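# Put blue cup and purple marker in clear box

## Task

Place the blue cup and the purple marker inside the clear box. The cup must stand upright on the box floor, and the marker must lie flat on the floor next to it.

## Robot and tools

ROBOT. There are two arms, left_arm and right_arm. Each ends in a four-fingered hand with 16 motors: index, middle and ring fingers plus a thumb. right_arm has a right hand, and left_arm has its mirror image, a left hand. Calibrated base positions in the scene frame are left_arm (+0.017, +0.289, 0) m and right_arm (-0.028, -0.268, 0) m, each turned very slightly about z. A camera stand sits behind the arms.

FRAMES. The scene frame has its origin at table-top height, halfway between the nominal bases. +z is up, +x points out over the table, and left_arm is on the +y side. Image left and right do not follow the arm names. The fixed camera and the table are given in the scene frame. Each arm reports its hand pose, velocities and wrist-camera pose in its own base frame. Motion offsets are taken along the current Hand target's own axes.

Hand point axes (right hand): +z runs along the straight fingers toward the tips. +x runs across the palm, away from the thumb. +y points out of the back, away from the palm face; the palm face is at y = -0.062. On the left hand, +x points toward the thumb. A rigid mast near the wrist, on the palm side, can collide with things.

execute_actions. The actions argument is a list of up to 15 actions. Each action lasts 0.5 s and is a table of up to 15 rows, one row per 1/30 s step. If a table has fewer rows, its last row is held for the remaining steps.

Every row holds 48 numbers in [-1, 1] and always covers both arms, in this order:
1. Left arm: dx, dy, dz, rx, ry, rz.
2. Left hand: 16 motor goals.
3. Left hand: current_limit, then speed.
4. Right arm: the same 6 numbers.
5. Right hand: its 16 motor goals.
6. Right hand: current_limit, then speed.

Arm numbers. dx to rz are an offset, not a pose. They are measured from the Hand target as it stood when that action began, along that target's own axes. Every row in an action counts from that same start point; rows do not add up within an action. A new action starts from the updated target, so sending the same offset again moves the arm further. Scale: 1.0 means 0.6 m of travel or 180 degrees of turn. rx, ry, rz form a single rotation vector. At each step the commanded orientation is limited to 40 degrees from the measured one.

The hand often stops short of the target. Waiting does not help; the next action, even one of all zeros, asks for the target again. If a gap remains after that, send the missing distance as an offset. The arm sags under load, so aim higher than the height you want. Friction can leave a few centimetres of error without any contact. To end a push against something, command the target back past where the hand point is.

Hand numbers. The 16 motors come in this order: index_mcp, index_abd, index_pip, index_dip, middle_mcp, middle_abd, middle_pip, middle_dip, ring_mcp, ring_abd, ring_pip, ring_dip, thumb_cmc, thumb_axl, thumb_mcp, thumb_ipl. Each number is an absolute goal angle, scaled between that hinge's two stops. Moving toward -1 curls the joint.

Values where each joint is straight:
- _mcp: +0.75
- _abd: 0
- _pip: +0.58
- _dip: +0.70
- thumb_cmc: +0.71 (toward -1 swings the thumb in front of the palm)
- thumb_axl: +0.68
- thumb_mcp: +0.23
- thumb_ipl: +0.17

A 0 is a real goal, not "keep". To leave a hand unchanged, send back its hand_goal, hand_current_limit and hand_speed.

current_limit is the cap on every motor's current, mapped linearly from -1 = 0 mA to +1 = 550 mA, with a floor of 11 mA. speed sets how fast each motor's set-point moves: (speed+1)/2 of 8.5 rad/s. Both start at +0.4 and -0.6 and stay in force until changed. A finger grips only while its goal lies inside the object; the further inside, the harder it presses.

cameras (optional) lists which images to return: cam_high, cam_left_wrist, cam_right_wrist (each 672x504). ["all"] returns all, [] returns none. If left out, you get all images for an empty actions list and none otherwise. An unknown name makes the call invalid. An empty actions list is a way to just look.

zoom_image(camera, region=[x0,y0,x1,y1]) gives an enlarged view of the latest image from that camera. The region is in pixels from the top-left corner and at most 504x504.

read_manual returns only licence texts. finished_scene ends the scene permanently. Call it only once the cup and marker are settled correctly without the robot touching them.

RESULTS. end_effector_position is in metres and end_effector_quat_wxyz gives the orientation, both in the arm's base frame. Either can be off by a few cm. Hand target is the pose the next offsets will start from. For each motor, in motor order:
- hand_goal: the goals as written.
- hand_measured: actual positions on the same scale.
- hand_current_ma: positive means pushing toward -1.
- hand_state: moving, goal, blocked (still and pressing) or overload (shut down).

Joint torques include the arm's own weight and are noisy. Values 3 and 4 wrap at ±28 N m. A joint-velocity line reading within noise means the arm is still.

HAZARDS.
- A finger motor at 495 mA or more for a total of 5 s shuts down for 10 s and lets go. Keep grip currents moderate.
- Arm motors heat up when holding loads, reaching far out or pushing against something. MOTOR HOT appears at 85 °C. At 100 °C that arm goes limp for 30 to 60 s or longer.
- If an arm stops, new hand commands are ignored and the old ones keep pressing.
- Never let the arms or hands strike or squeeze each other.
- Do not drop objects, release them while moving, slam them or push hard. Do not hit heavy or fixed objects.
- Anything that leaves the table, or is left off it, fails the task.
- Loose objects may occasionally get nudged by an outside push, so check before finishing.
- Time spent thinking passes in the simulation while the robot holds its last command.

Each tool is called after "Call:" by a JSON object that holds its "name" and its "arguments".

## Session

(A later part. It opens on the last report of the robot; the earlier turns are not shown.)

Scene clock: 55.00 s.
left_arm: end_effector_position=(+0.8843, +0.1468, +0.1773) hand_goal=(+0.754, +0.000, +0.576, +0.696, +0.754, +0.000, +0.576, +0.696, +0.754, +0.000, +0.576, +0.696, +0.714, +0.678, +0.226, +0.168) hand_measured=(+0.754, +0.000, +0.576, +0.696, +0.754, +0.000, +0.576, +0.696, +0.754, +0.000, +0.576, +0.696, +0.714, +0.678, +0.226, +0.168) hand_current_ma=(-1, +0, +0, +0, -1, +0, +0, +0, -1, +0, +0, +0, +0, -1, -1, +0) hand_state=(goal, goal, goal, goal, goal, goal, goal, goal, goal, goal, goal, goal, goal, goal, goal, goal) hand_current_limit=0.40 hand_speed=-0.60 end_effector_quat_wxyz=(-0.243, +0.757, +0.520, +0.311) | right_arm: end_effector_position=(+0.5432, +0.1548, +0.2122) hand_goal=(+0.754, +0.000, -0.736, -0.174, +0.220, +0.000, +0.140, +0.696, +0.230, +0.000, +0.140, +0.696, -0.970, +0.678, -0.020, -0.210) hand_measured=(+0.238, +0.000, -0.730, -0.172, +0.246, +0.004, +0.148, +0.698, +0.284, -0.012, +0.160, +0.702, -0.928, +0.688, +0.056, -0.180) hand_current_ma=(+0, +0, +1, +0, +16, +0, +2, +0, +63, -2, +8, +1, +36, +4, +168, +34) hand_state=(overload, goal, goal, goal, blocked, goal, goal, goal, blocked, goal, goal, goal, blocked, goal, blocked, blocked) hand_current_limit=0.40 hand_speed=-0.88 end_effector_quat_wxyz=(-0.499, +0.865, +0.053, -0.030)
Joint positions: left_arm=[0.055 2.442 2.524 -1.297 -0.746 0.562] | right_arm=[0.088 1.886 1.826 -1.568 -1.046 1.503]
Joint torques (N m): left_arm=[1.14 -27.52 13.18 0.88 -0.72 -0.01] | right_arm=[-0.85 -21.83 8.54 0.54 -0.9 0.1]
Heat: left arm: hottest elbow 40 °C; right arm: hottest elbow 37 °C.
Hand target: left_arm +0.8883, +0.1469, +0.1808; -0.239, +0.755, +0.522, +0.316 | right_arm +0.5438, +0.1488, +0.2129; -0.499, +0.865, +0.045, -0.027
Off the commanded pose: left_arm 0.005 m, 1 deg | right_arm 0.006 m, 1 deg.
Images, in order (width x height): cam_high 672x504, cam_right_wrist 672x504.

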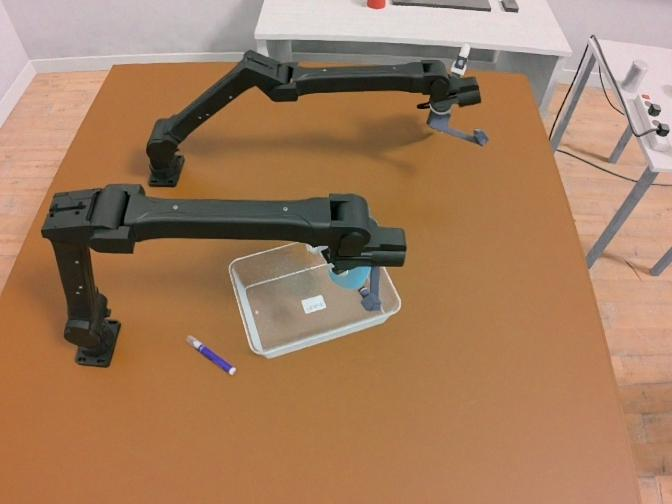

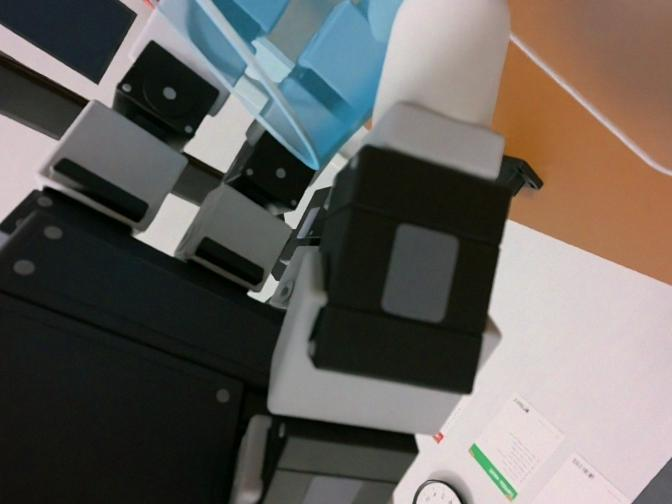

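Call:
{"name": "execute_actions", "arguments": {"actions": [[[0,0,0,0,0,0,0.754,0,0.576,0.696,0.754,0,0.576,0.696,0.754,0,0.576,0.696,0.714,0.678,0.226,0.168,0.4,-0.6,0.006,0.0688,0.014,0,0,0,0.754,0,-0.737,-0.174,0.22,0,0.139,0.696,0.23,0,0.139,0.696,-0.971,0.678,-0.02,-0.211,0.4,-0.88]],[[0,0,0,0,0,0,0.754,0,0.576,0.696,0.754,0,0.576,0.696,0.754,0,0.576,0.696,0.714,0.678,0.226,0.168,0.4,-0.6,0,0.0433,0.025,0,0,0,0.754,0,-0.737,-0.174,0.22,0,0.139,0.696,0.23,0,0.139,0.696,-0.971,0.678,-0.02,-0.211,0.4,-0.88]]], "cameras": ["cam_high","cam_right_wrist"]}}

Call:
{"name": "zoom_image", "arguments": {"camera": "cam_high", "region": [220, 200, 430, 380]}}

Scene clock: 57.30 s.
left_arm: end_effector_position=(+0.8843, +0.1468, +0.1773) hand_goal=(+0.754, +0.000, +0.576, +0.696, +0.754, +0.000, +0.576, +0.696, +0.754, +0.000, +0.576, +0.696, +0.714, +0.678, +0.226, +0.168) hand_measured=(+0.754, +0.000, +0.576, +0.696, +0.754, +0.000, +0.576, +0.696, +0.754, +0.000, +0.576, +0.696, +0.714, +0.678, +0.226, +0.168) hand_current_ma=(-1, +0, +0, +0, -1, +0, +0, +0, -1, +0, +0, +0, +0, -1, -1, +0) hand_state=(goal, goal, goal, goal, goal, goal, goal, goal, goal, goal, goal, goal, goal, goal, goal, goal) hand_current_limit=0.40 hand_speed=-0.60 end_effector_quat_wxyz=(-0.243, +0.757, +0.520, +0.311) | right_arm: end_effector_position=(+0.5443, +0.1402, +0.1554) hand_goal=(+0.754, +0.000, -0.736, -0.174, +0.220, +0.000, +0.140, +0.696, +0.230, +0.000, +0.140, +0.696, -0.970, +0.678, -0.020, -0.210) hand_measured=(+0.238, +0.000, -0.730, -0.172, +0.246, +0.004, +0.148, +0.698, +0.284, -0.012, +0.160, +0.702, -0.928, +0.688, +0.056, -0.180) hand_current_ma=(+0, +0, +1, +0, +16, +0, +2, +0, +63, -2, +8, +1, +36, +4, +168, +34) hand_state=(overload, goal, goal, goal, blocked, goal, goal, goal, blocked, goal, goal, goal, blocked, goal, blocked, blocked) hand_current_limit=0.40 hand_speed=-0.88 end_effector_quat_wxyz=(-0.499, +0.865, +0.047, -0.026)
Joint positions: left_arm=[0.055 2.442 2.524 -1.297 -0.746 0.562] | right_arm=[0.062 1.905 1.705 -1.444 -1.044 1.483]
Joint torques (N m): left_arm=[1.14 -27.63 13.18 0.88 -0.72 0] | right_arm=[-0.62 -19.19 8.64 0.54 -0.88 -0.11]
Heat: left arm: hottest elbow 40 °C; right arm: hottest elbow 37 °C.
Hand target: left_arm +0.8883, +0.1469, +0.1808; -0.239, +0.755, +0.522, +0.316 | right_arm +0.5486, +0.1359, +0.1430; -0.499, +0.865, +0.045, -0.027
Off the commanded pose: left_arm 0.005 m, 1 deg | right_arm 0.014 m, 0 deg.
Images, in order (width x height): cam_high 672x504, cam_right_wrist 672x504.

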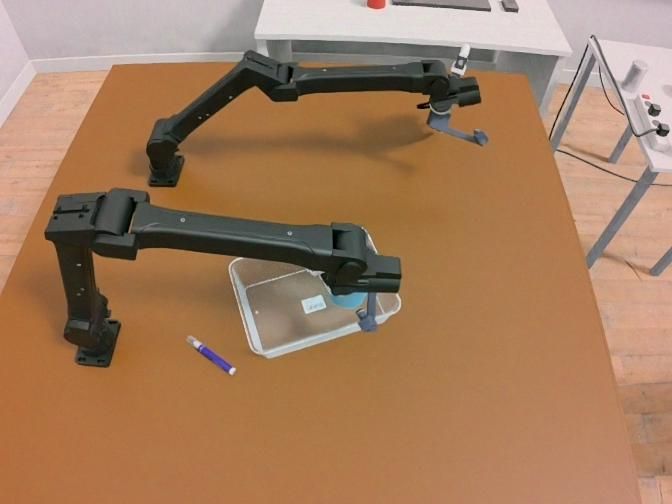

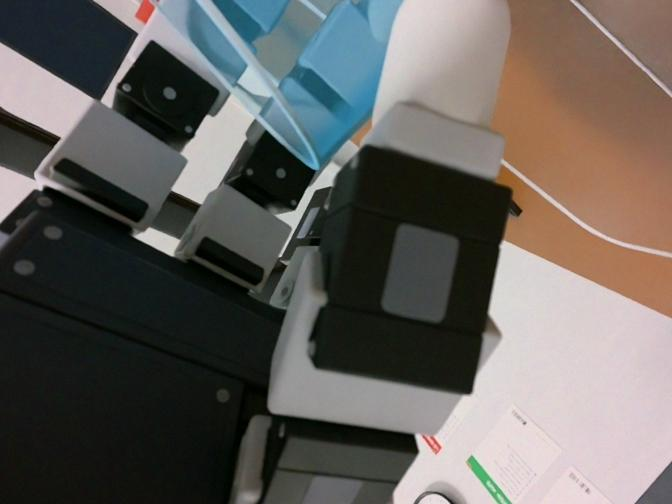

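Scaled by 2.400 from the camera's 672x504 image, which has a finer 960x720 frame.

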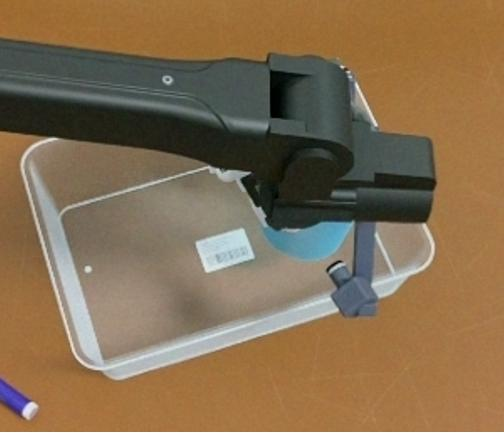

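Call:
{"name": "execute_actions", "arguments": {"actions": [[[0,0,0,0,0,0,0.754,0,0.576,0.696,0.754,0,0.576,0.696,0.754,0,0.576,0.696,0.714,0.678,0.226,0.168,0.4,-0.6,0,0.0583,0.049,0,0,0,0.754,0,-0.737,-0.174,0.22,0,0.139,0.696,0.23,0,0.139,0.696,-0.971,0.678,-0.02,-0.211,0.4,-0.88]]], "cameras": ["cam_high","cam_right_wrist"]}}

Call:
{"name": "zoom_image", "arguments": {"camera": "cam_high", "region": [280, 240, 420, 360]}}

Scene clock: 58.43 s.
left_arm: end_effector_position=(+0.8843, +0.1468, +0.1773) hand_goal=(+0.754, +0.000, +0.576, +0.696, +0.754, +0.000, +0.576, +0.696, +0.754, +0.000, +0.576, +0.696, +0.714, +0.678, +0.226, +0.168) hand_measured=(+0.754, +0.000, +0.576, +0.696, +0.754, +0.000, +0.576, +0.696, +0.754, +0.000, +0.576, +0.696, +0.714, +0.678, +0.226, +0.168) hand_current_ma=(-1, +0, +0, +0, -1, +0, +0, +0, -1, +0, +0, +0, +0, -1, -1, +0) hand_state=(goal, goal, goal, goal, goal, goal, goal, goal, goal, goal, goal, goal, goal, goal, goal, goal) hand_current_limit=0.40 hand_speed=-0.60 end_effector_quat_wxyz=(-0.243, +0.757, +0.520, +0.311) | right_arm: end_effector_position=(+0.5474, +0.1406, +0.1065) hand_goal=(+0.754, +0.000, -0.736, -0.174, +0.220, +0.000, +0.140, +0.696, +0.230, +0.000, +0.140, +0.696, -0.970, +0.678, -0.020, -0.210) hand_measured=(+0.238, +0.000, -0.730, -0.172, +0.246, +0.004, +0.148, +0.698, +0.284, -0.012, +0.160, +0.702, -0.928, +0.688, +0.056, -0.180) hand_current_ma=(+0, +0, +1, +0, +16, +0, +2, +0, +62, -3, +8, +1, +36, +4, +168, +34) hand_state=(overload, goal, goal, goal, blocked, goal, goal, goal, blocked, goal, goal, goal, blocked, goal, blocked, blocked) hand_current_limit=0.40 hand_speed=-0.88 end_effector_quat_wxyz=(-0.499, +0.865, +0.049, -0.020)
Joint positions: left_arm=[0.055 2.442 2.524 -1.297 -0.746 0.562] | right_arm=[0.062 1.938 1.623 -1.315 -1.045 1.485]
Joint torques (N m): left_arm=[1.03 -27.46 13.18 0.85 -0.71 0] | right_arm=[0.32 -20.54 8.76 0.57 -0.88 0.12]
Heat: left arm: hottest elbow 40 °C; right arm: hottest elbow 37 °C.
Hand target: left_arm +0.8883, +0.1469, +0.1808; -0.239, +0.755, +0.522, +0.316 | right_arm +0.5477, +0.1438, +0.0980; -0.499, +0.865, +0.045, -0.027
Off the commanded pose: left_arm 0.005 m, 1 deg | right_arm 0.009 m, 1 deg.
Images, in order (width x height): cam_high 672x504, cam_right_wrist 672x504.

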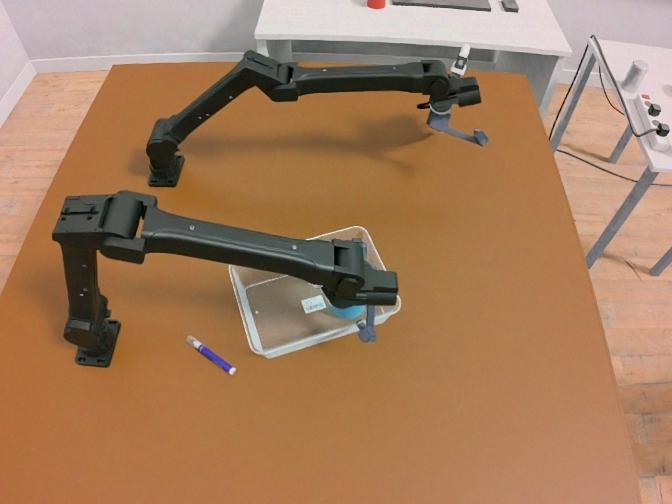

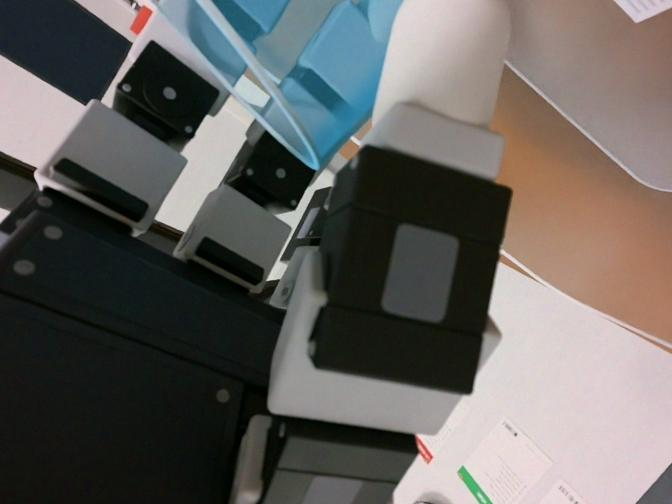

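Scaled by 3.600 from the camera's 672x504 image, which has a finer 960x720 frame.

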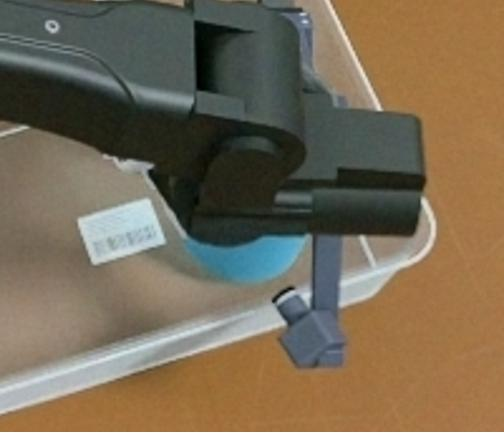

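Call:
{"name": "execute_actions", "arguments": {"actions": [[[0,0,0,0,0,0,0.754,0,0.576,0.696,0.754,0,0.576,0.696,0.754,0,0.576,0.696,0.714,0.678,0.226,0.168,0.4,-0.6,0,0.026,0.015,0,0,0,0.754,0,-0.737,-0.174,0.22,0,0.139,0.696,0.23,0,0.139,0.696,-0.971,0.678,-0.02,-0.211,0.4,-0.88]]], "cameras": ["cam_high","cam_right_wrist"]}}

Call:
{"name": "zoom_image", "arguments": {"camera": "cam_high", "region": [280, 240, 420, 360]}}

Scene clock: 59.37 s.
left_arm: end_effector_position=(+0.8843, +0.1468, +0.1773) hand_goal=(+0.754, +0.000, +0.576, +0.696, +0.754, +0.000, +0.576, +0.696, +0.754, +0.000, +0.576, +0.696, +0.714, +0.678, +0.226, +0.168) hand_measured=(+0.754, +0.000, +0.576, +0.696, +0.754, +0.000, +0.576, +0.696, +0.754, +0.000, +0.576, +0.696, +0.714, +0.678, +0.226, +0.168) hand_current_ma=(-1, +0, +0, +0, -1, +0, +0, +0, -1, +0, +0, +0, +0, -1, -1, +0) hand_state=(goal, goal, goal, goal, goal, goal, goal, goal, goal, goal, goal, goal, goal, goal, goal, goal) hand_current_limit=0.40 hand_speed=-0.60 end_effector_quat_wxyz=(-0.243, +0.757, +0.520, +0.311) | right_arm: end_effector_position=(+0.5499, +0.1408, +0.0968) hand_goal=(+0.754, +0.000, -0.736, -0.174, +0.220, +0.000, +0.140, +0.696, +0.230, +0.000, +0.140, +0.696, -0.970, +0.678, -0.020, -0.210) hand_measured=(+0.238, +0.000, -0.730, -0.172, +0.246, +0.004, +0.148, +0.698, +0.284, -0.012, +0.160, +0.702, -0.928, +0.688, +0.056, -0.180) hand_current_ma=(+0, +0, +1, +0, +16, +0, +2, +0, +62, -3, +8, +1, +36, +4, +168, +34) hand_state=(overload, goal, goal, goal, blocked, goal, goal, goal, blocked, goal, goal, goal, blocked, goal, blocked, blocked) hand_current_limit=0.40 hand_speed=-0.88 end_effector_quat_wxyz=(-0.499, +0.865, +0.053, -0.013)
Joint positions: left_arm=[0.055 2.442 2.524 -1.297 -0.746 0.562] | right_arm=[0.062 1.943 1.605 -1.275 -1.045 1.486]
Joint torques (N m): left_arm=[0.97 -27.69 13.19 0.88 -0.71 0] | right_arm=[0.5 -19.31 8.12 0.65 -0.88 0.11]
Heat: left arm: hottest elbow 40 °C; right arm: hottest elbow 37 °C.
Hand target: left_arm +0.8883, +0.1469, +0.1808; -0.239, +0.755, +0.522, +0.316 | right_arm +0.5477, +0.1437, +0.0800; -0.499, +0.865, +0.045, -0.027
Off the commanded pose: left_arm 0.005 m, 1 deg | right_arm 0.017 m, 2 deg.
Images, in order (width x height): cam_high 672x504, cam_right_wrist 672x504.

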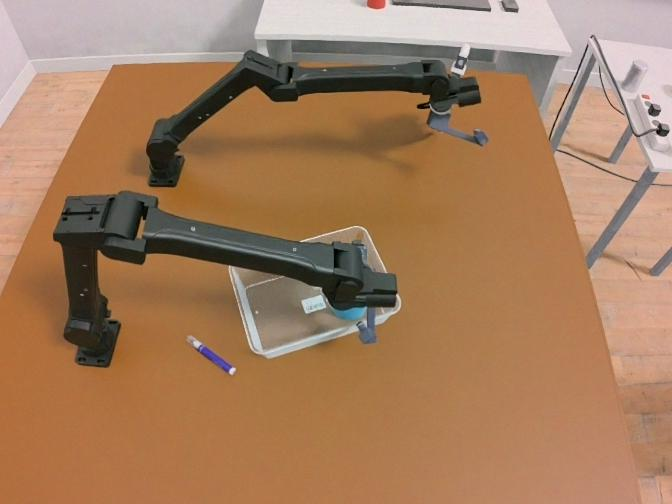

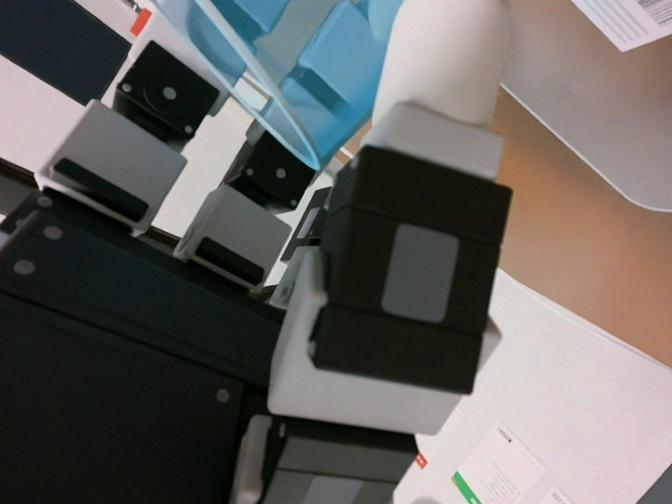

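Scaled by 3.600 from the camera's 672x504 image, which has a finer 960x720 frame.

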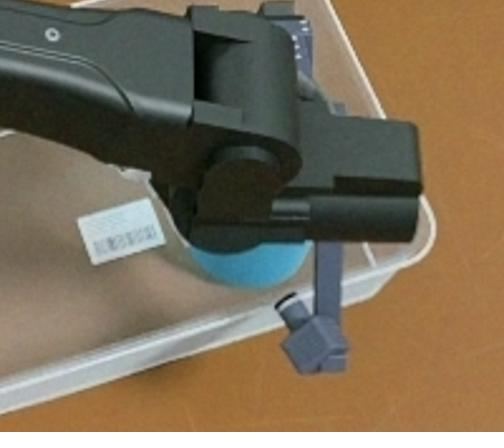

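Call:
{"name": "execute_actions", "arguments": {"actions": [[[0,0,0,0,0,0,0.754,0,0.576,0.696,0.754,0,0.576,0.696,0.754,0,0.576,0.696,0.714,0.678,0.226,0.168,0.4,-0.6,0,0,0,0,0,0,0.754,0,-0.737,-0.174,0.24,0,0.139,0.696,0.26,0,0.139,0.696,-0.971,0.678,0.04,-0.211,0.2,-0.9]]], "cameras": ["cam_high","cam_right_wrist"]}}

Scene clock: 61.90 s.
left_arm: end_effector_position=(+0.8843, +0.1468, +0.1773) hand_goal=(+0.754, +0.000, +0.576, +0.696, +0.754, +0.000, +0.576, +0.696, +0.754, +0.000, +0.576, +0.696, +0.714, +0.678, +0.226, +0.168) hand_measured=(+0.754, +0.000, +0.576, +0.696, +0.754, +0.000, +0.576, +0.696, +0.754, +0.000, +0.576, +0.696, +0.714, +0.678, +0.226, +0.168) hand_current_ma=(-1, +0, +0, +0, -1, +0, +0, +0, -1, +0, +0, +0, +0, -1, -1, +0) hand_state=(goal, goal, goal, goal, goal, goal, goal, goal, goal, goal, goal, goal, goal, goal, goal, goal) hand_current_limit=0.40 hand_speed=-0.60 end_effector_quat_wxyz=(-0.243, +0.757, +0.520, +0.311) | right_arm: end_effector_position=(+0.5499, +0.1408, +0.0968) hand_goal=(+0.754, +0.000, -0.736, -0.174, +0.240, +0.000, +0.140, +0.696, +0.260, +0.000, +0.140, +0.696, -0.970, +0.678, +0.040, -0.210) hand_measured=(+0.238, +0.000, -0.730, -0.172, +0.248, +0.004, +0.148, +0.698, +0.286, -0.012, +0.160, +0.702, -0.928, +0.688, +0.062, -0.182) hand_current_ma=(+0, +0, +1, +0, +2, +0, +2, +0, +16, -3, +8, +1, +36, +4, +16, +28) hand_state=(overload, goal, goal, goal, goal, goal, goal, goal, blocked, goal, goal, goal, blocked, goal, blocked, blocked) hand_current_limit=0.20 hand_speed=-0.90 end_effector_quat_wxyz=(-0.499, +0.865, +0.053, -0.013)
Joint positions: left_arm=[0.055 2.442 2.524 -1.297 -0.746 0.562] | right_arm=[0.062 1.943 1.605 -1.275 -1.045 1.486]
Joint torques (N m): left_arm=[1.03 -27.58 13.18 0.88 -0.72 0] | right_arm=[0.26 -19.08 8.12 0.64 -0.88 0.11]
Heat: left arm: hottest elbow 40 °C; right arm: hottest elbow 36 °C.
Hand target: left_arm +0.8883, +0.1469, +0.1808; -0.239, +0.755, +0.522, +0.316 | right_arm +0.5477, +0.1437, +0.0800; -0.499, +0.865, +0.045, -0.027
Off the commanded pose: left_arm 0.005 m, 1 deg | right_arm 0.017 m, 2 deg.
Images, in order (width x height): cam_high 672x504, cam_right_wrist 672x504.

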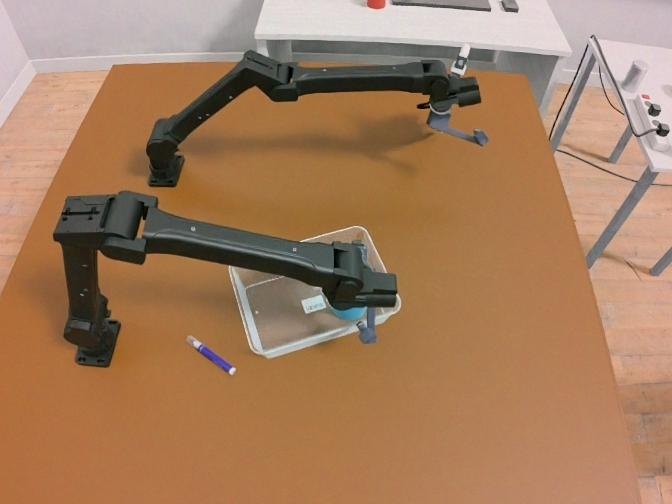

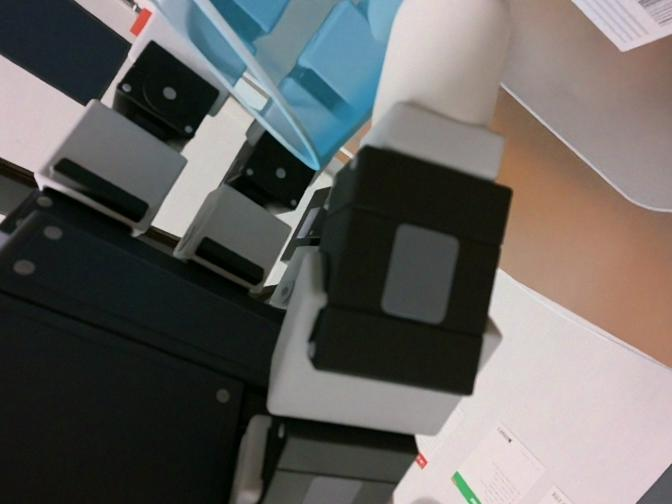

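Call:
{"name": "execute_actions", "arguments": {"actions": [[[0,0,0,0,0,0,0.754,0,0.576,0.696,0.754,0,0.576,0.696,0.754,0,0.576,0.696,0.714,0.678,0.226,0.168,0.4,-0.6,0,0,0,0,0,0,0.754,0,-0.737,-0.174,0.25,0,0.139,0.696,0.285,0,0.139,0.696,-0.971,0.678,0.09,-0.211,0.2,-0.95]],[[0,0,0,0,0,0,0.754,0,0.576,0.696,0.754,0,0.576,0.696,0.754,0,0.576,0.696,0.714,0.678,0.226,0.168,0.4,-0.6,0,0,0,0,0,0,0.754,0,-0.737,-0.174,0.26,0,0.139,0.696,0.295,0,0.139,0.696,-0.971,0.678,0.11,-0.211,0.2,-0.95]]], "cameras": ["cam_high","cam_right_wrist"]}}

Scene clock: 63.33 s.
left_arm: end_effector_position=(+0.8843, +0.1468, +0.1773) hand_goal=(+0.754, +0.000, +0.576, +0.696, +0.754, +0.000, +0.576, +0.696, +0.754, +0.000, +0.576, +0.696, +0.714, +0.678, +0.226, +0.168) hand_measured=(+0.754, +0.000, +0.576, +0.696, +0.754, +0.000, +0.576, +0.696, +0.754, +0.000, +0.576, +0.696, +0.714, +0.678, +0.226, +0.168) hand_current_ma=(-1, +0, +0, +0, -1, +0, +0, +0, -1, +0, +0, +0, +0, -1, -1, +0) hand_state=(goal, goal, goal, goal, goal, goal, goal, goal, goal, goal, goal, goal, goal, goal, goal, goal) hand_current_limit=0.40 hand_speed=-0.60 end_effector_quat_wxyz=(-0.243, +0.757, +0.520, +0.311) | right_arm: end_effector_position=(+0.5499, +0.1408, +0.0968) hand_goal=(+0.754, +0.000, -0.736, -0.174, +0.260, +0.000, +0.140, +0.696, +0.296, +0.000, +0.140, +0.696, -0.970, +0.678, +0.110, -0.210) hand_measured=(+0.238, +0.000, -0.730, -0.172, +0.250, +0.002, +0.142, +0.698, +0.292, -0.002, +0.144, +0.700, -0.952, +0.684, +0.110, -0.206) hand_current_ma=(+0, +0, +1, +0, -3, +0, +0, +0, -1, +0, +0, +0, +8, +1, +0, +1) hand_state=(overload, goal, goal, goal, goal, goal, goal, goal, goal, goal, goal, goal, goal, goal, goal, goal) hand_current_limit=0.20 hand_speed=-0.95 end_effector_quat_wxyz=(-0.499, +0.865, +0.053, -0.013)
Joint positions: left_arm=[0.055 2.442 2.524 -1.297 -0.746 0.562] | right_arm=[0.062 1.943 1.605 -1.275 -1.045 1.486]
Joint torques (N m): left_arm=[0.97 -27.58 13.2 0.88 -0.71 0] | right_arm=[0.32 -19.02 8.13 0.64 -0.87 0.11]
Heat: left arm: hottest elbow 41 °C; right arm: hottest elbow 36 °C.
Hand target: left_arm +0.8883, +0.1469, +0.1808; -0.239, +0.755, +0.522, +0.316 | right_arm +0.5477, +0.1437, +0.0800; -0.499, +0.865, +0.045, -0.027
Off the commanded pose: left_arm 0.005 m, 1 deg | right_arm 0.017 m, 2 deg.
Images, in order (width x height): cam_high 672x504, cam_right_wrist 672x504.

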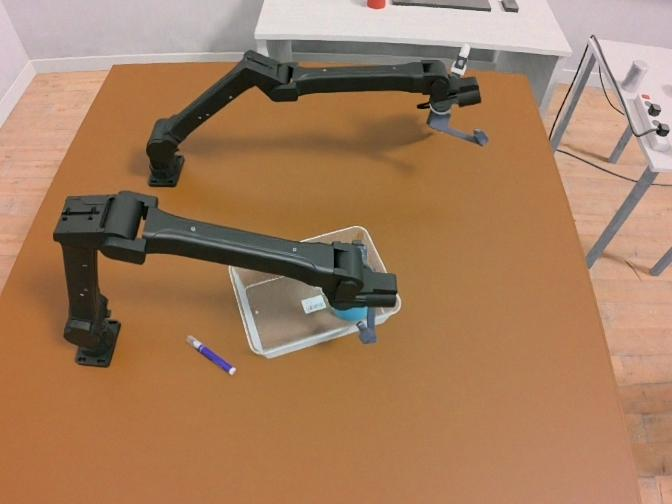

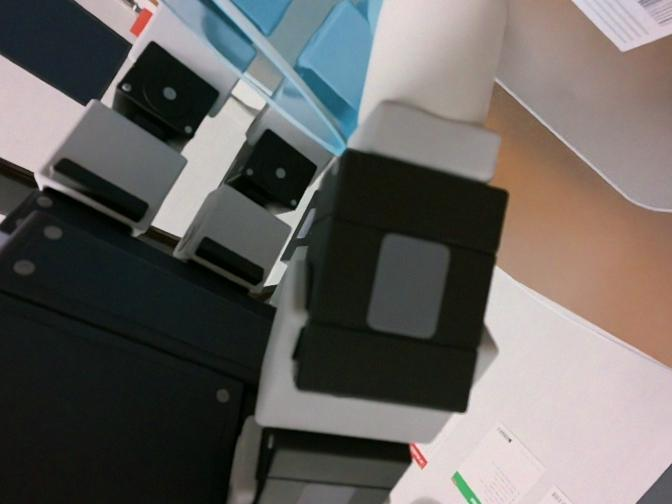

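Call:
{"name": "execute_actions", "arguments": {"actions": [[[0,0,0,0,0,0,0.754,0,0.576,0.696,0.754,0,0.576,0.696,0.754,0,0.576,0.696,0.714,0.678,0.226,0.168,0.4,-0.6,0,0,0,0,0,0,0.754,0,-0.737,-0.174,0.29,0,0.139,0.696,0.3,0,0.139,0.696,-0.971,0.678,0.14,-0.211,0.2,-0.93]],[[0,0,0,0,0,0,0.754,0,0.576,0.696,0.754,0,0.576,0.696,0.754,0,0.576,0.696,0.714,0.678,0.226,0.168,0.4,-0.6,0,0,0,0,0,0,0.754,0,-0.737,-0.174,0.32,0,0.139,0.696,0.32,0,0.139,0.696,-0.971,0.678,0.17,-0.211,0.2,-0.93]]], "cameras": ["cam_high","cam_right_wrist"]}}

Call:
{"name": "zoom_image", "arguments": {"camera": "cam_high", "region": [280, 240, 420, 360]}}

Scene clock: 64.77 s.
left_arm: end_effector_position=(+0.8843, +0.1468, +0.1773) hand_goal=(+0.754, +0.000, +0.576, +0.696, +0.754, +0.000, +0.576, +0.696, +0.754, +0.000, +0.576, +0.696, +0.714, +0.678, +0.226, +0.168) hand_measured=(+0.754, +0.000, +0.576, +0.696, +0.754, +0.000, +0.576, +0.696, +0.754, +0.000, +0.576, +0.696, +0.714, +0.678, +0.226, +0.168) hand_current_ma=(-1, +0, +0, +0, -1, +0, +0, +0, -1, +0, +0, +0, +0, -1, -1, +0) hand_state=(goal, goal, goal, goal, goal, goal, goal, goal, goal, goal, goal, goal, goal, goal, goal, goal) hand_current_limit=0.40 hand_speed=-0.60 end_effector_quat_wxyz=(-0.243, +0.757, +0.520, +0.311) | right_arm: end_effector_position=(+0.5499, +0.1408, +0.0968) hand_goal=(+0.754, +0.000, -0.736, -0.174, +0.320, +0.000, +0.140, +0.696, +0.320, +0.000, +0.140, +0.696, -0.970, +0.678, +0.170, -0.210) hand_measured=(+0.238, +0.000, -0.730, -0.172, +0.308, +0.002, +0.142, +0.698, +0.308, -0.002, +0.142, +0.698, -0.960, +0.680, +0.166, -0.208) hand_current_ma=(+0, +0, +1, +0, -3, +0, +0, +0, -3, +0, +0, +0, +3, +0, -1, +0) hand_state=(overload, goal, goal, goal, goal, goal, goal, goal, goal, goal, goal, goal, goal, goal, goal, goal) hand_current_limit=0.20 hand_speed=-0.93 end_effector_quat_wxyz=(-0.499, +0.865, +0.053, -0.013)
Joint positions: left_arm=[0.055 2.442 2.524 -1.297 -0.746 0.562] | right_arm=[0.062 1.943 1.605 -1.275 -1.045 1.486]
Joint torques (N m): left_arm=[0.97 -27.58 13.19 0.9 -0.71 0] | right_arm=[0.32 -19.02 8.12 0.64 -0.87 0.11]
Heat: left arm: hottest elbow 41 °C; right arm: hottest elbow 36 °C.
Hand target: left_arm +0.8883, +0.1469, +0.1808; -0.239, +0.755, +0.522, +0.316 | right_arm +0.5477, +0.1437, +0.0800; -0.499, +0.865, +0.045, -0.027
Off the commanded pose: left_arm 0.005 m, 1 deg | right_arm 0.017 m, 2 deg.
Images, in order (width x height): cam_high 672x504, cam_right_wrist 672x504.

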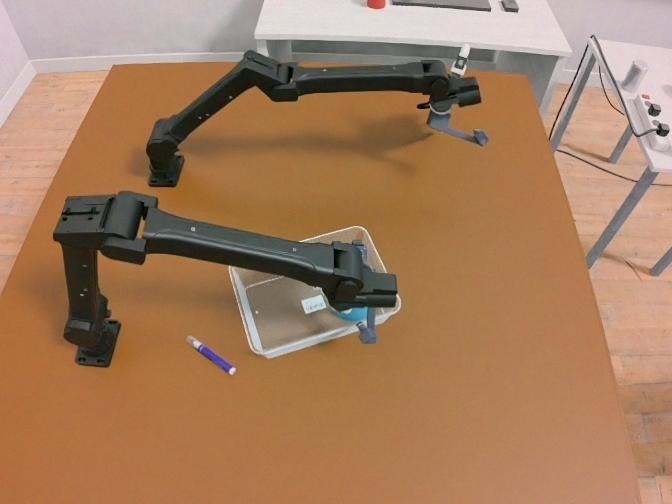

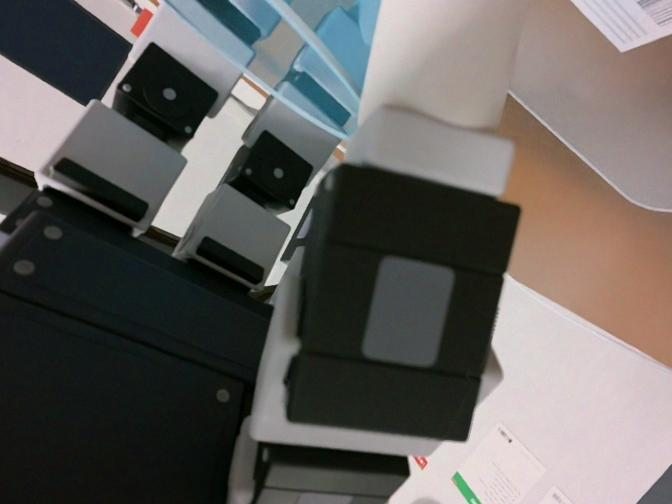

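Scaled by 3.600 from the camera's 672x504 image, which has a finer 960x720 frame.

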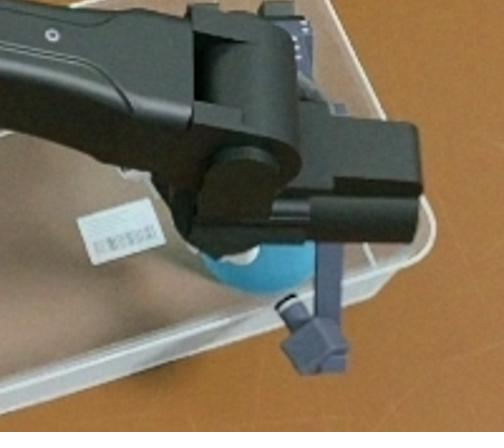

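Call:
{"name": "execute_actions", "arguments": {"actions": [[[0,0,0,0,0,0,0.754,0,0.576,0.696,0.754,0,0.576,0.696,0.754,0,0.576,0.696,0.714,0.678,0.226,0.168,0.4,-0.6,0,0,0,0,0,0,0.754,0,-0.737,-0.174,0.45,0,0.139,0.696,0.45,0,0.139,0.696,-0.971,0.678,0.28,-0.211,0.2,-0.85]]], "cameras": ["cam_high","cam_right_wrist"]}}

Call:
{"name": "zoom_image", "arguments": {"camera": "cam_high", "region": [280, 240, 420, 360]}}

Scene clock: 65.87 s.
left_arm: end_effector_position=(+0.8843, +0.1468, +0.1773) hand_goal=(+0.754, +0.000, +0.576, +0.696, +0.754, +0.000, +0.576, +0.696, +0.754, +0.000, +0.576, +0.696, +0.714, +0.678, +0.226, +0.168) hand_measured=(+0.754, +0.000, +0.576, +0.696, +0.754, +0.000, +0.576, +0.696, +0.754, +0.000, +0.576, +0.696, +0.714, +0.678, +0.226, +0.168) hand_current_ma=(-1, +0, +0, +0, -1, +0, +0, +0, -1, +0, +0, +0, +0, -1, -1, +0) hand_state=(goal, goal, goal, goal, goal, goal, goal, goal, goal, goal, goal, goal, goal, goal, goal, goal) hand_current_limit=0.40 hand_speed=-0.60 end_effector_quat_wxyz=(-0.243, +0.757, +0.520, +0.311) | right_arm: end_effector_position=(+0.5499, +0.1408, +0.0968) hand_goal=(+0.754, +0.000, -0.736, -0.174, +0.450, +0.000, +0.140, +0.696, +0.450, +0.000, +0.140, +0.696, -0.970, +0.678, +0.280, -0.210) hand_measured=(+0.238, +0.000, -0.730, -0.172, +0.436, +0.002, +0.142, +0.698, +0.436, -0.002, +0.142, +0.698, -0.960, +0.680, +0.274, -0.208) hand_current_ma=(+0, +0, +1, +0, -5, +0, +0, +0, -5, +0, +0, +0, +3, +0, -1, +0) hand_state=(overload, goal, goal, goal, goal, goal, goal, goal, goal, goal, goal, goal, goal, goal, goal, goal) hand_current_limit=0.20 hand_speed=-0.85 end_effector_quat_wxyz=(-0.499, +0.865, +0.053, -0.013)
Joint positions: left_arm=[0.055 2.442 2.524 -1.297 -0.746 0.562] | right_arm=[0.062 1.943 1.605 -1.275 -1.045 1.486]
Joint torques (N m): left_arm=[1.03 -27.63 13.19 0.87 -0.7 -0.01] | right_arm=[0.32 -19.02 8.12 0.64 -0.89 0.11]
Heat: left arm: hottest elbow 41 °C; right arm: hottest elbow 36 °C.
Hand target: left_arm +0.8883, +0.1469, +0.1808; -0.239, +0.755, +0.522, +0.316 | right_arm +0.5477, +0.1437, +0.0800; -0.499, +0.865, +0.045, -0.027
Off the commanded pose: left_arm 0.005 m, 1 deg | right_arm 0.017 m, 2 deg.
Images, in order (width x height): cam_high 672x504, cam_right_wrist 672x504.

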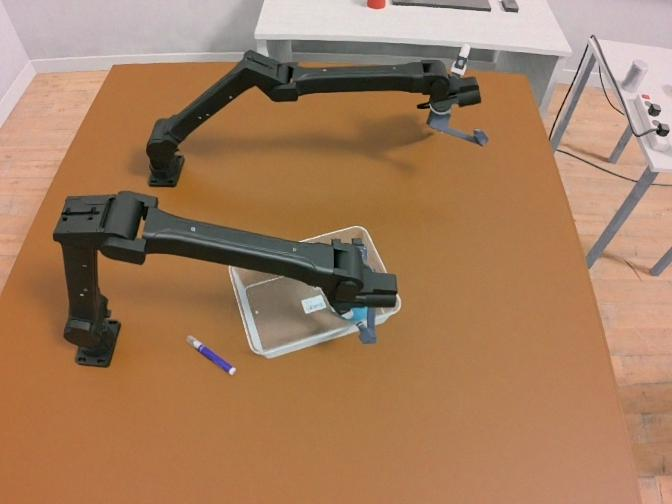

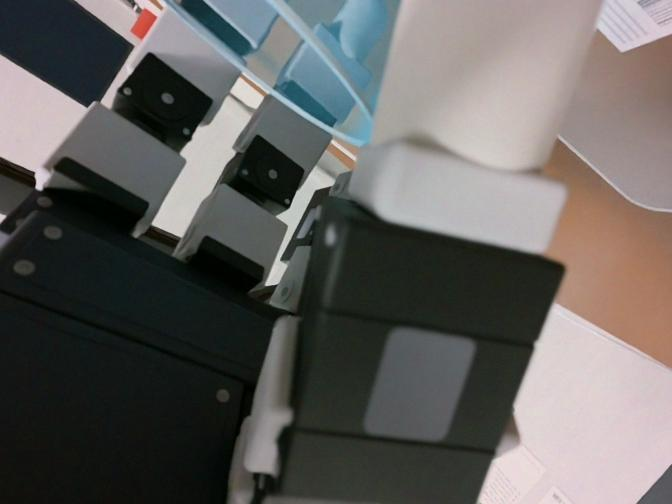

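Scaled by 3.600 from the camera's 672x504 image, which has a finer 960x720 frame.

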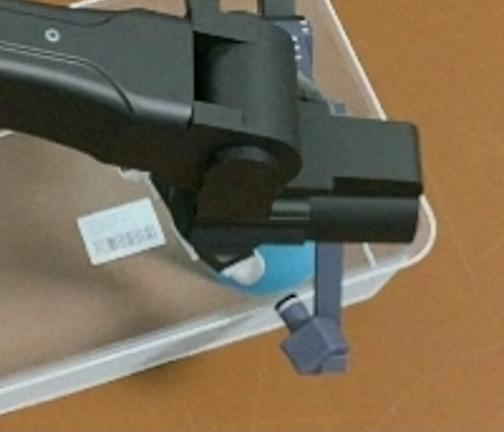

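Call:
{"name": "execute_actions", "arguments": {"actions": [[[0,0,0,0,0,0,0.754,0,0.576,0.696,0.754,0,0.576,0.696,0.754,0,0.576,0.696,0.714,0.678,0.226,0.168,0.4,-0.6,0,-0.0433,-0.025,0,0,0,0.754,0,-0.737,-0.174,0.5,0,0.139,0.696,0.5,0,0.139,0.696,-0.971,0.678,0.33,-0.211,0.2,-0.7]],[[0,0,0,0,0,0,0.754,0,0.576,0.696,0.754,0,0.576,0.696,0.754,0,0.576,0.696,0.714,0.678,0.226,0.168,0.4,-0.6,0,-0.0577,-0.0333,0,0,0,0.754,0,-0.737,-0.174,0.5,0,0.139,0.696,0.5,0,0.139,0.696,-0.971,0.678,0.33,-0.211,0.2,-0.7]],[[0,0,0,0,0,0,0.754,0,0.576,0.696,0.754,0,0.576,0.696,0.754,0,0.576,0.696,0.714,0.678,0.226,0.168,0.4,-0.6,0,-0.0722,-0.0417,0,0,0,0.754,0,-0.737,-0.174,0.5,0,0.139,0.696,0.5,0,0.139,0.696,-0.971,0.678,0.33,-0.211,0.2,-0.7]]], "cameras": ["cam_high","cam_right_wrist"]}}

Call:
{"name": "zoom_image", "arguments": {"camera": "cam_high", "region": [210, 200, 430, 380]}}

Scene clock: 68.00 s.
left_arm: end_effector_position=(+0.8843, +0.1468, +0.1773) hand_goal=(+0.754, +0.000, +0.576, +0.696, +0.754, +0.000, +0.576, +0.696, +0.754, +0.000, +0.576, +0.696, +0.714, +0.678, +0.226, +0.168) hand_measured=(+0.754, +0.000, +0.576, +0.696, +0.754, +0.000, +0.576, +0.696, +0.754, +0.000, +0.576, +0.696, +0.714, +0.678, +0.226, +0.168) hand_current_ma=(-1, +0, +0, +0, -1, +0, +0, +0, -1, +0, +0, +0, +0, -1, -1, +0) hand_state=(goal, goal, goal, goal, goal, goal, goal, goal, goal, goal, goal, goal, goal, goal, goal, goal) hand_current_limit=0.40 hand_speed=-0.60 end_effector_quat_wxyz=(-0.243, +0.757, +0.520, +0.311) | right_arm: end_effector_position=(+0.5382, +0.1402, +0.1883) hand_goal=(+0.754, +0.000, -0.736, -0.174, +0.500, +0.000, +0.140, +0.696, +0.500, +0.000, +0.140, +0.696, -0.970, +0.678, +0.330, -0.210) hand_measured=(+0.238, +0.000, -0.730, -0.172, +0.486, +0.002, +0.142, +0.698, +0.486, -0.002, +0.142, +0.698, -0.962, +0.680, +0.324, -0.208) hand_current_ma=(+0, +0, +1, +0, -5, +0, +0, +0, -5, +0, +0, +0, +2, +0, -1, +0) hand_state=(overload, goal, goal, goal, goal, goal, goal, goal, goal, goal, goal, goal, goal, goal, goal, goal) hand_current_limit=0.20 hand_speed=-0.70 end_effector_quat_wxyz=(-0.499, +0.865, +0.037, -0.036)
Joint positions: left_arm=[0.055 2.442 2.524 -1.297 -0.746 0.562] | right_arm=[0.062 1.887 1.763 -1.536 -1.046 1.495]
Joint torques (N m): left_arm=[1.03 -27.63 13.18 0.87 -0.71 -0.01] | right_arm=[0.38 -20.42 12.29 -0.14 -0.89 0.05]
Heat: left arm: hottest elbow 41 °C; right arm: hottest elbow 36 °C.
Hand target: left_arm +0.8883, +0.1469, +0.1808; -0.239, +0.755, +0.522, +0.316 | right_arm +0.5478, +0.1439, +0.1999; -0.499, +0.865, +0.045, -0.027
Off the commanded pose: left_arm 0.005 m, 1 deg | right_arm 0.016 m, 1 deg.
Images, in order (width x height): cam_high 672x504, cam_right_wrist 672x504.

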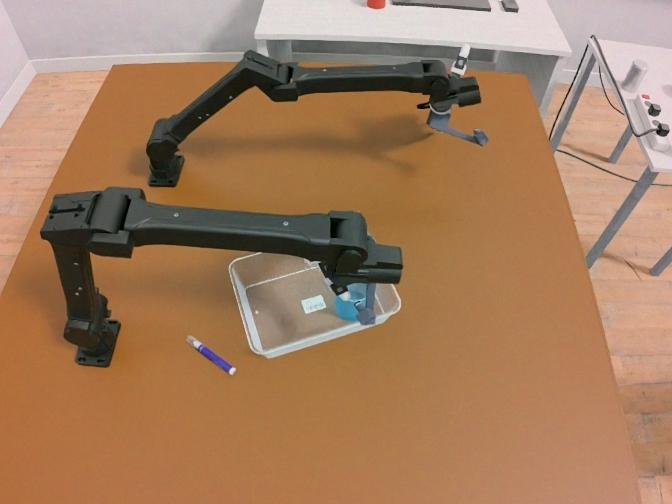

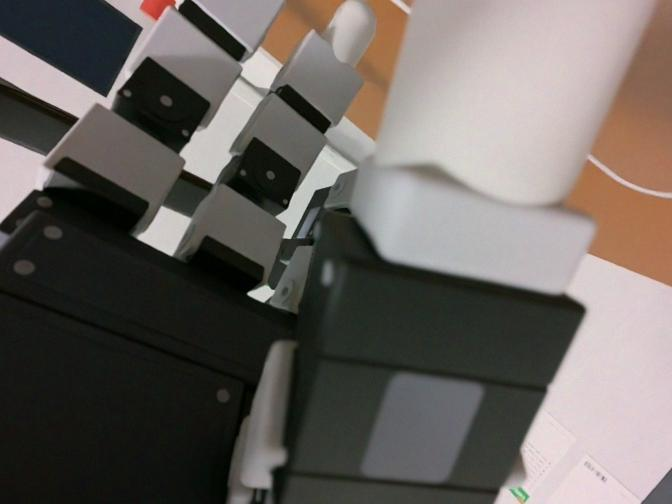

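Scaled by 2.291 from the camera's 672x504 image, which has a finer 960x720 frame.

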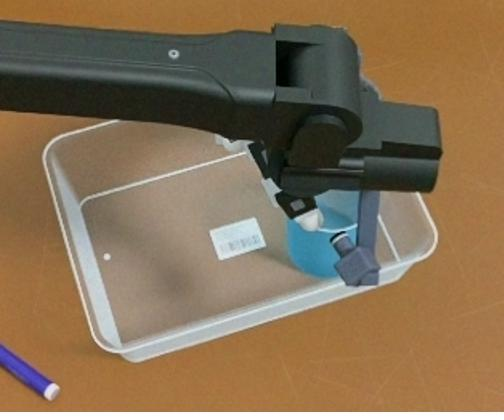

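Call:
{"name": "execute_actions", "arguments": {"actions": [[[0,0,0,0,0,0,0.754,0,0.576,0.696,0.754,0,0.576,0.696,0.754,0,0.576,0.696,0.714,0.678,0.226,0.168,0.4,-0.6,-0.0532,-0.1017,-0.0908,0,0,0,0.754,0,-0.737,-0.174,0.5,0,0.139,0.696,0.5,0,0.139,0.696,-0.971,0.678,0.33,-0.211,0.2,-0.7]],[[0,0,0,0,0,0,0.754,0,0.576,0.696,0.754,0,0.576,0.696,0.754,0,0.576,0.696,0.714,0.678,0.226,0.168,0.4,-0.6,-0.0912,0.054,-0.06,-0.0771,-0.0383,-0.0666,0.754,0,-0.737,-0.174,0.754,0.08,0.577,0.696,0.754,-0.08,0.577,0.696,0.714,0.678,0.226,0.168,0.4,-0.6]],[[0,0,0,0,0,0,0.754,0,0.576,0.696,0.754,0,0.576,0.696,0.754,0,0.576,0.696,0.714,0.678,0.226,0.168,0.4,-0.6,-0.1075,0.0447,-0.0358,-0.0771,-0.0383,-0.0666,0.754,0,-0.737,-0.174,0.754,0.08,0.577,0.696,0.754,-0.08,0.577,0.696,0.714,0.678,0.226,0.168,0.4,-0.6]],[[0,0,0,0,0,0,0.754,0,0.576,0.696,0.754,0,0.576,0.696,0.754,0,0.576,0.696,0.714,0.678,0.226,0.168,0.4,-0.6,-0.118,0.0269,-0.0134,-0.0771,-0.0383,-0.0666,0.754,0,-0.737,-0.174,0.754,0.08,0.577,0.696,0.754,-0.08,0.577,0.696,0.714,0.678,0.226,0.168,0.4,-0.6]],[[0,0,0,0,0,0,0.754,0,0.576,0.696,0.754,0,0.576,0.696,0.754,0,0.576,0.696,0.714,0.678,0.226,0.168,0.4,-0.6,-0.1216,0.0026,0.0047,-0.0771,-0.0383,-0.0666,0.754,0,-0.737,-0.174,0.754,0.08,0.577,0.696,0.754,-0.08,0.577,0.696,0.714,0.678,0.226,0.168,0.4,-0.6]]], "cameras": ["cam_high","cam_right_wrist"]}}

Call:
{"name": "zoom_image", "arguments": {"camera": "cam_high", "region": [100, 220, 420, 420]}}

Scene clock: 80.27 s.
left_arm: end_effector_position=(+0.8843, +0.1468, +0.1773) hand_goal=(+0.754, +0.000, +0.576, +0.696, +0.754, +0.000, +0.576, +0.696, +0.754, +0.000, +0.576, +0.696, +0.714, +0.678, +0.226, +0.168) hand_measured=(+0.754, +0.000, +0.576, +0.696, +0.754, +0.000, +0.576, +0.696, +0.754, +0.000, +0.576, +0.696, +0.714, +0.678, +0.226, +0.168) hand_current_ma=(-1, +0, +0, +0, -1, +0, +0, +0, -1, +0, +0, +0, +0, -1, -1, +0) hand_state=(goal, goal, goal, goal, goal, goal, goal, goal, goal, goal, goal, goal, goal, goal, goal, goal) hand_current_limit=0.40 hand_speed=-0.60 end_effector_quat_wxyz=(-0.243, +0.757, +0.520, +0.311) | right_arm: end_effector_position=(+0.3197, -0.0841, +0.2430) hand_goal=(+0.754, +0.000, -0.736, -0.174, +0.754, +0.080, +0.578, +0.696, +0.754, -0.080, +0.578, +0.696, +0.714, +0.678, +0.226, +0.168) hand_measured=(+0.562, +0.000, -0.730, -0.172, +0.752, +0.078, +0.576, +0.698, +0.750, -0.080, +0.576, +0.698, +0.712, +0.680, +0.224, +0.164) hand_current_ma=(+0, +0, +1, +0, +0, +0, +0, +0, +0, +0, +0, +0, +0, +0, +0, -1) hand_state=(overload, goal, goal, goal, goal, goal, goal, goal, goal, goal, goal, goal, goal, goal, goal, goal) hand_current_limit=0.40 hand_speed=-0.60 end_effector_quat_wxyz=(+0.001, +0.871, +0.491, -0.003)
Joint positions: left_arm=[0.055 2.442 2.524 -1.297 -0.746 0.562] | right_arm=[-0.075 1.012 1.02 -1.583 0.005 0.469]
Joint torques (N m): left_arm=[1.08 -27.63 13.16 0.88 -0.71 0] | right_arm=[-0.97 -6.59 8.61 0.75 0.06 -0.12]
Motor temperatures (°C): left_arm=[27 31 42 34 30 28] | right_arm=[33 32 37 29 31 29]
Heat: left arm: hottest elbow 42 °C; right arm: hottest elbow 37 °C.
Hand target: left_arm +0.8883, +0.1469, +0.1808; -0.239, +0.755, +0.522, +0.316 | right_arm +0.3200, -0.0873, +0.2404; +0.000, +0.871, +0.492, +0.000
Off the commanded pose: left_arm 0.005 m, 1 deg | right_arm 0.004 m, 0 deg.
Images, in order (width x height): cam_high 672x504, cam_right_wrist 672x504.

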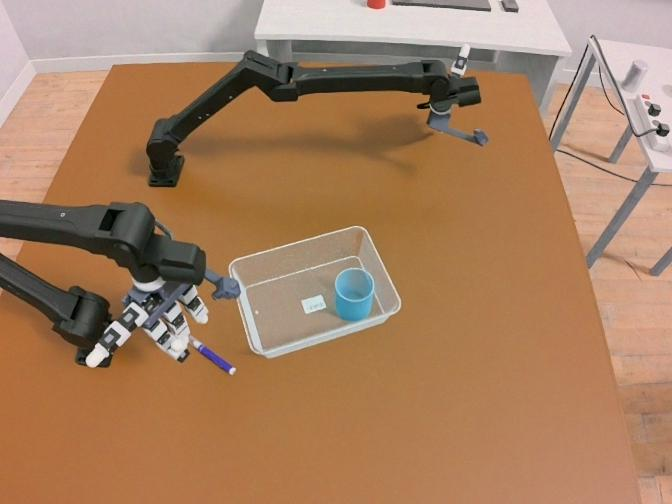

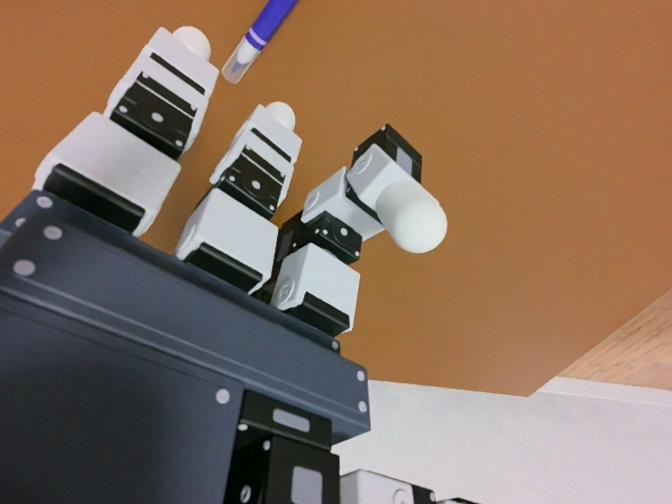

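Scaled by 1.575 from the camera's 672x504 image, which has a finer 960x720 frame.

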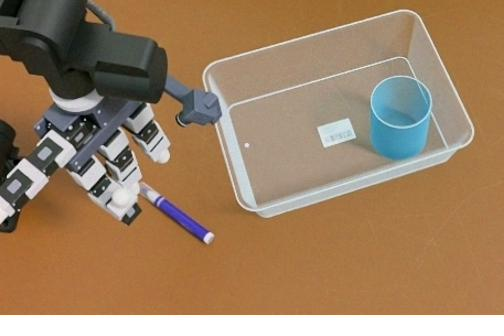

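Call:
{"name": "zoom_image", "arguments": {"camera": "cam_high", "region": [110, 270, 260, 400]}}

Call:
{"name": "zoom_image", "arguments": {"camera": "cam_right_wrist", "region": [100, 0, 420, 200]}}

Scaled by 3.360 from the camera's 672x504 image, which has a finer 960x720 frame.

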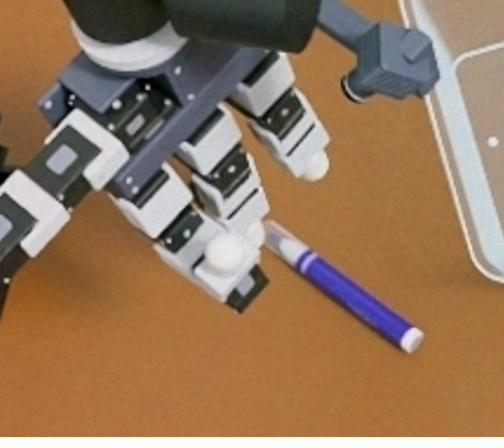

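Scaled by 1.575 from the camera's 672x504 image, which has a finer 960x720 frame.

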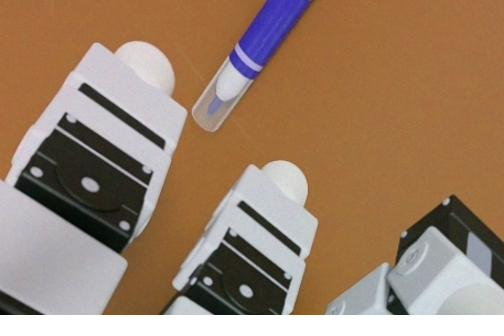

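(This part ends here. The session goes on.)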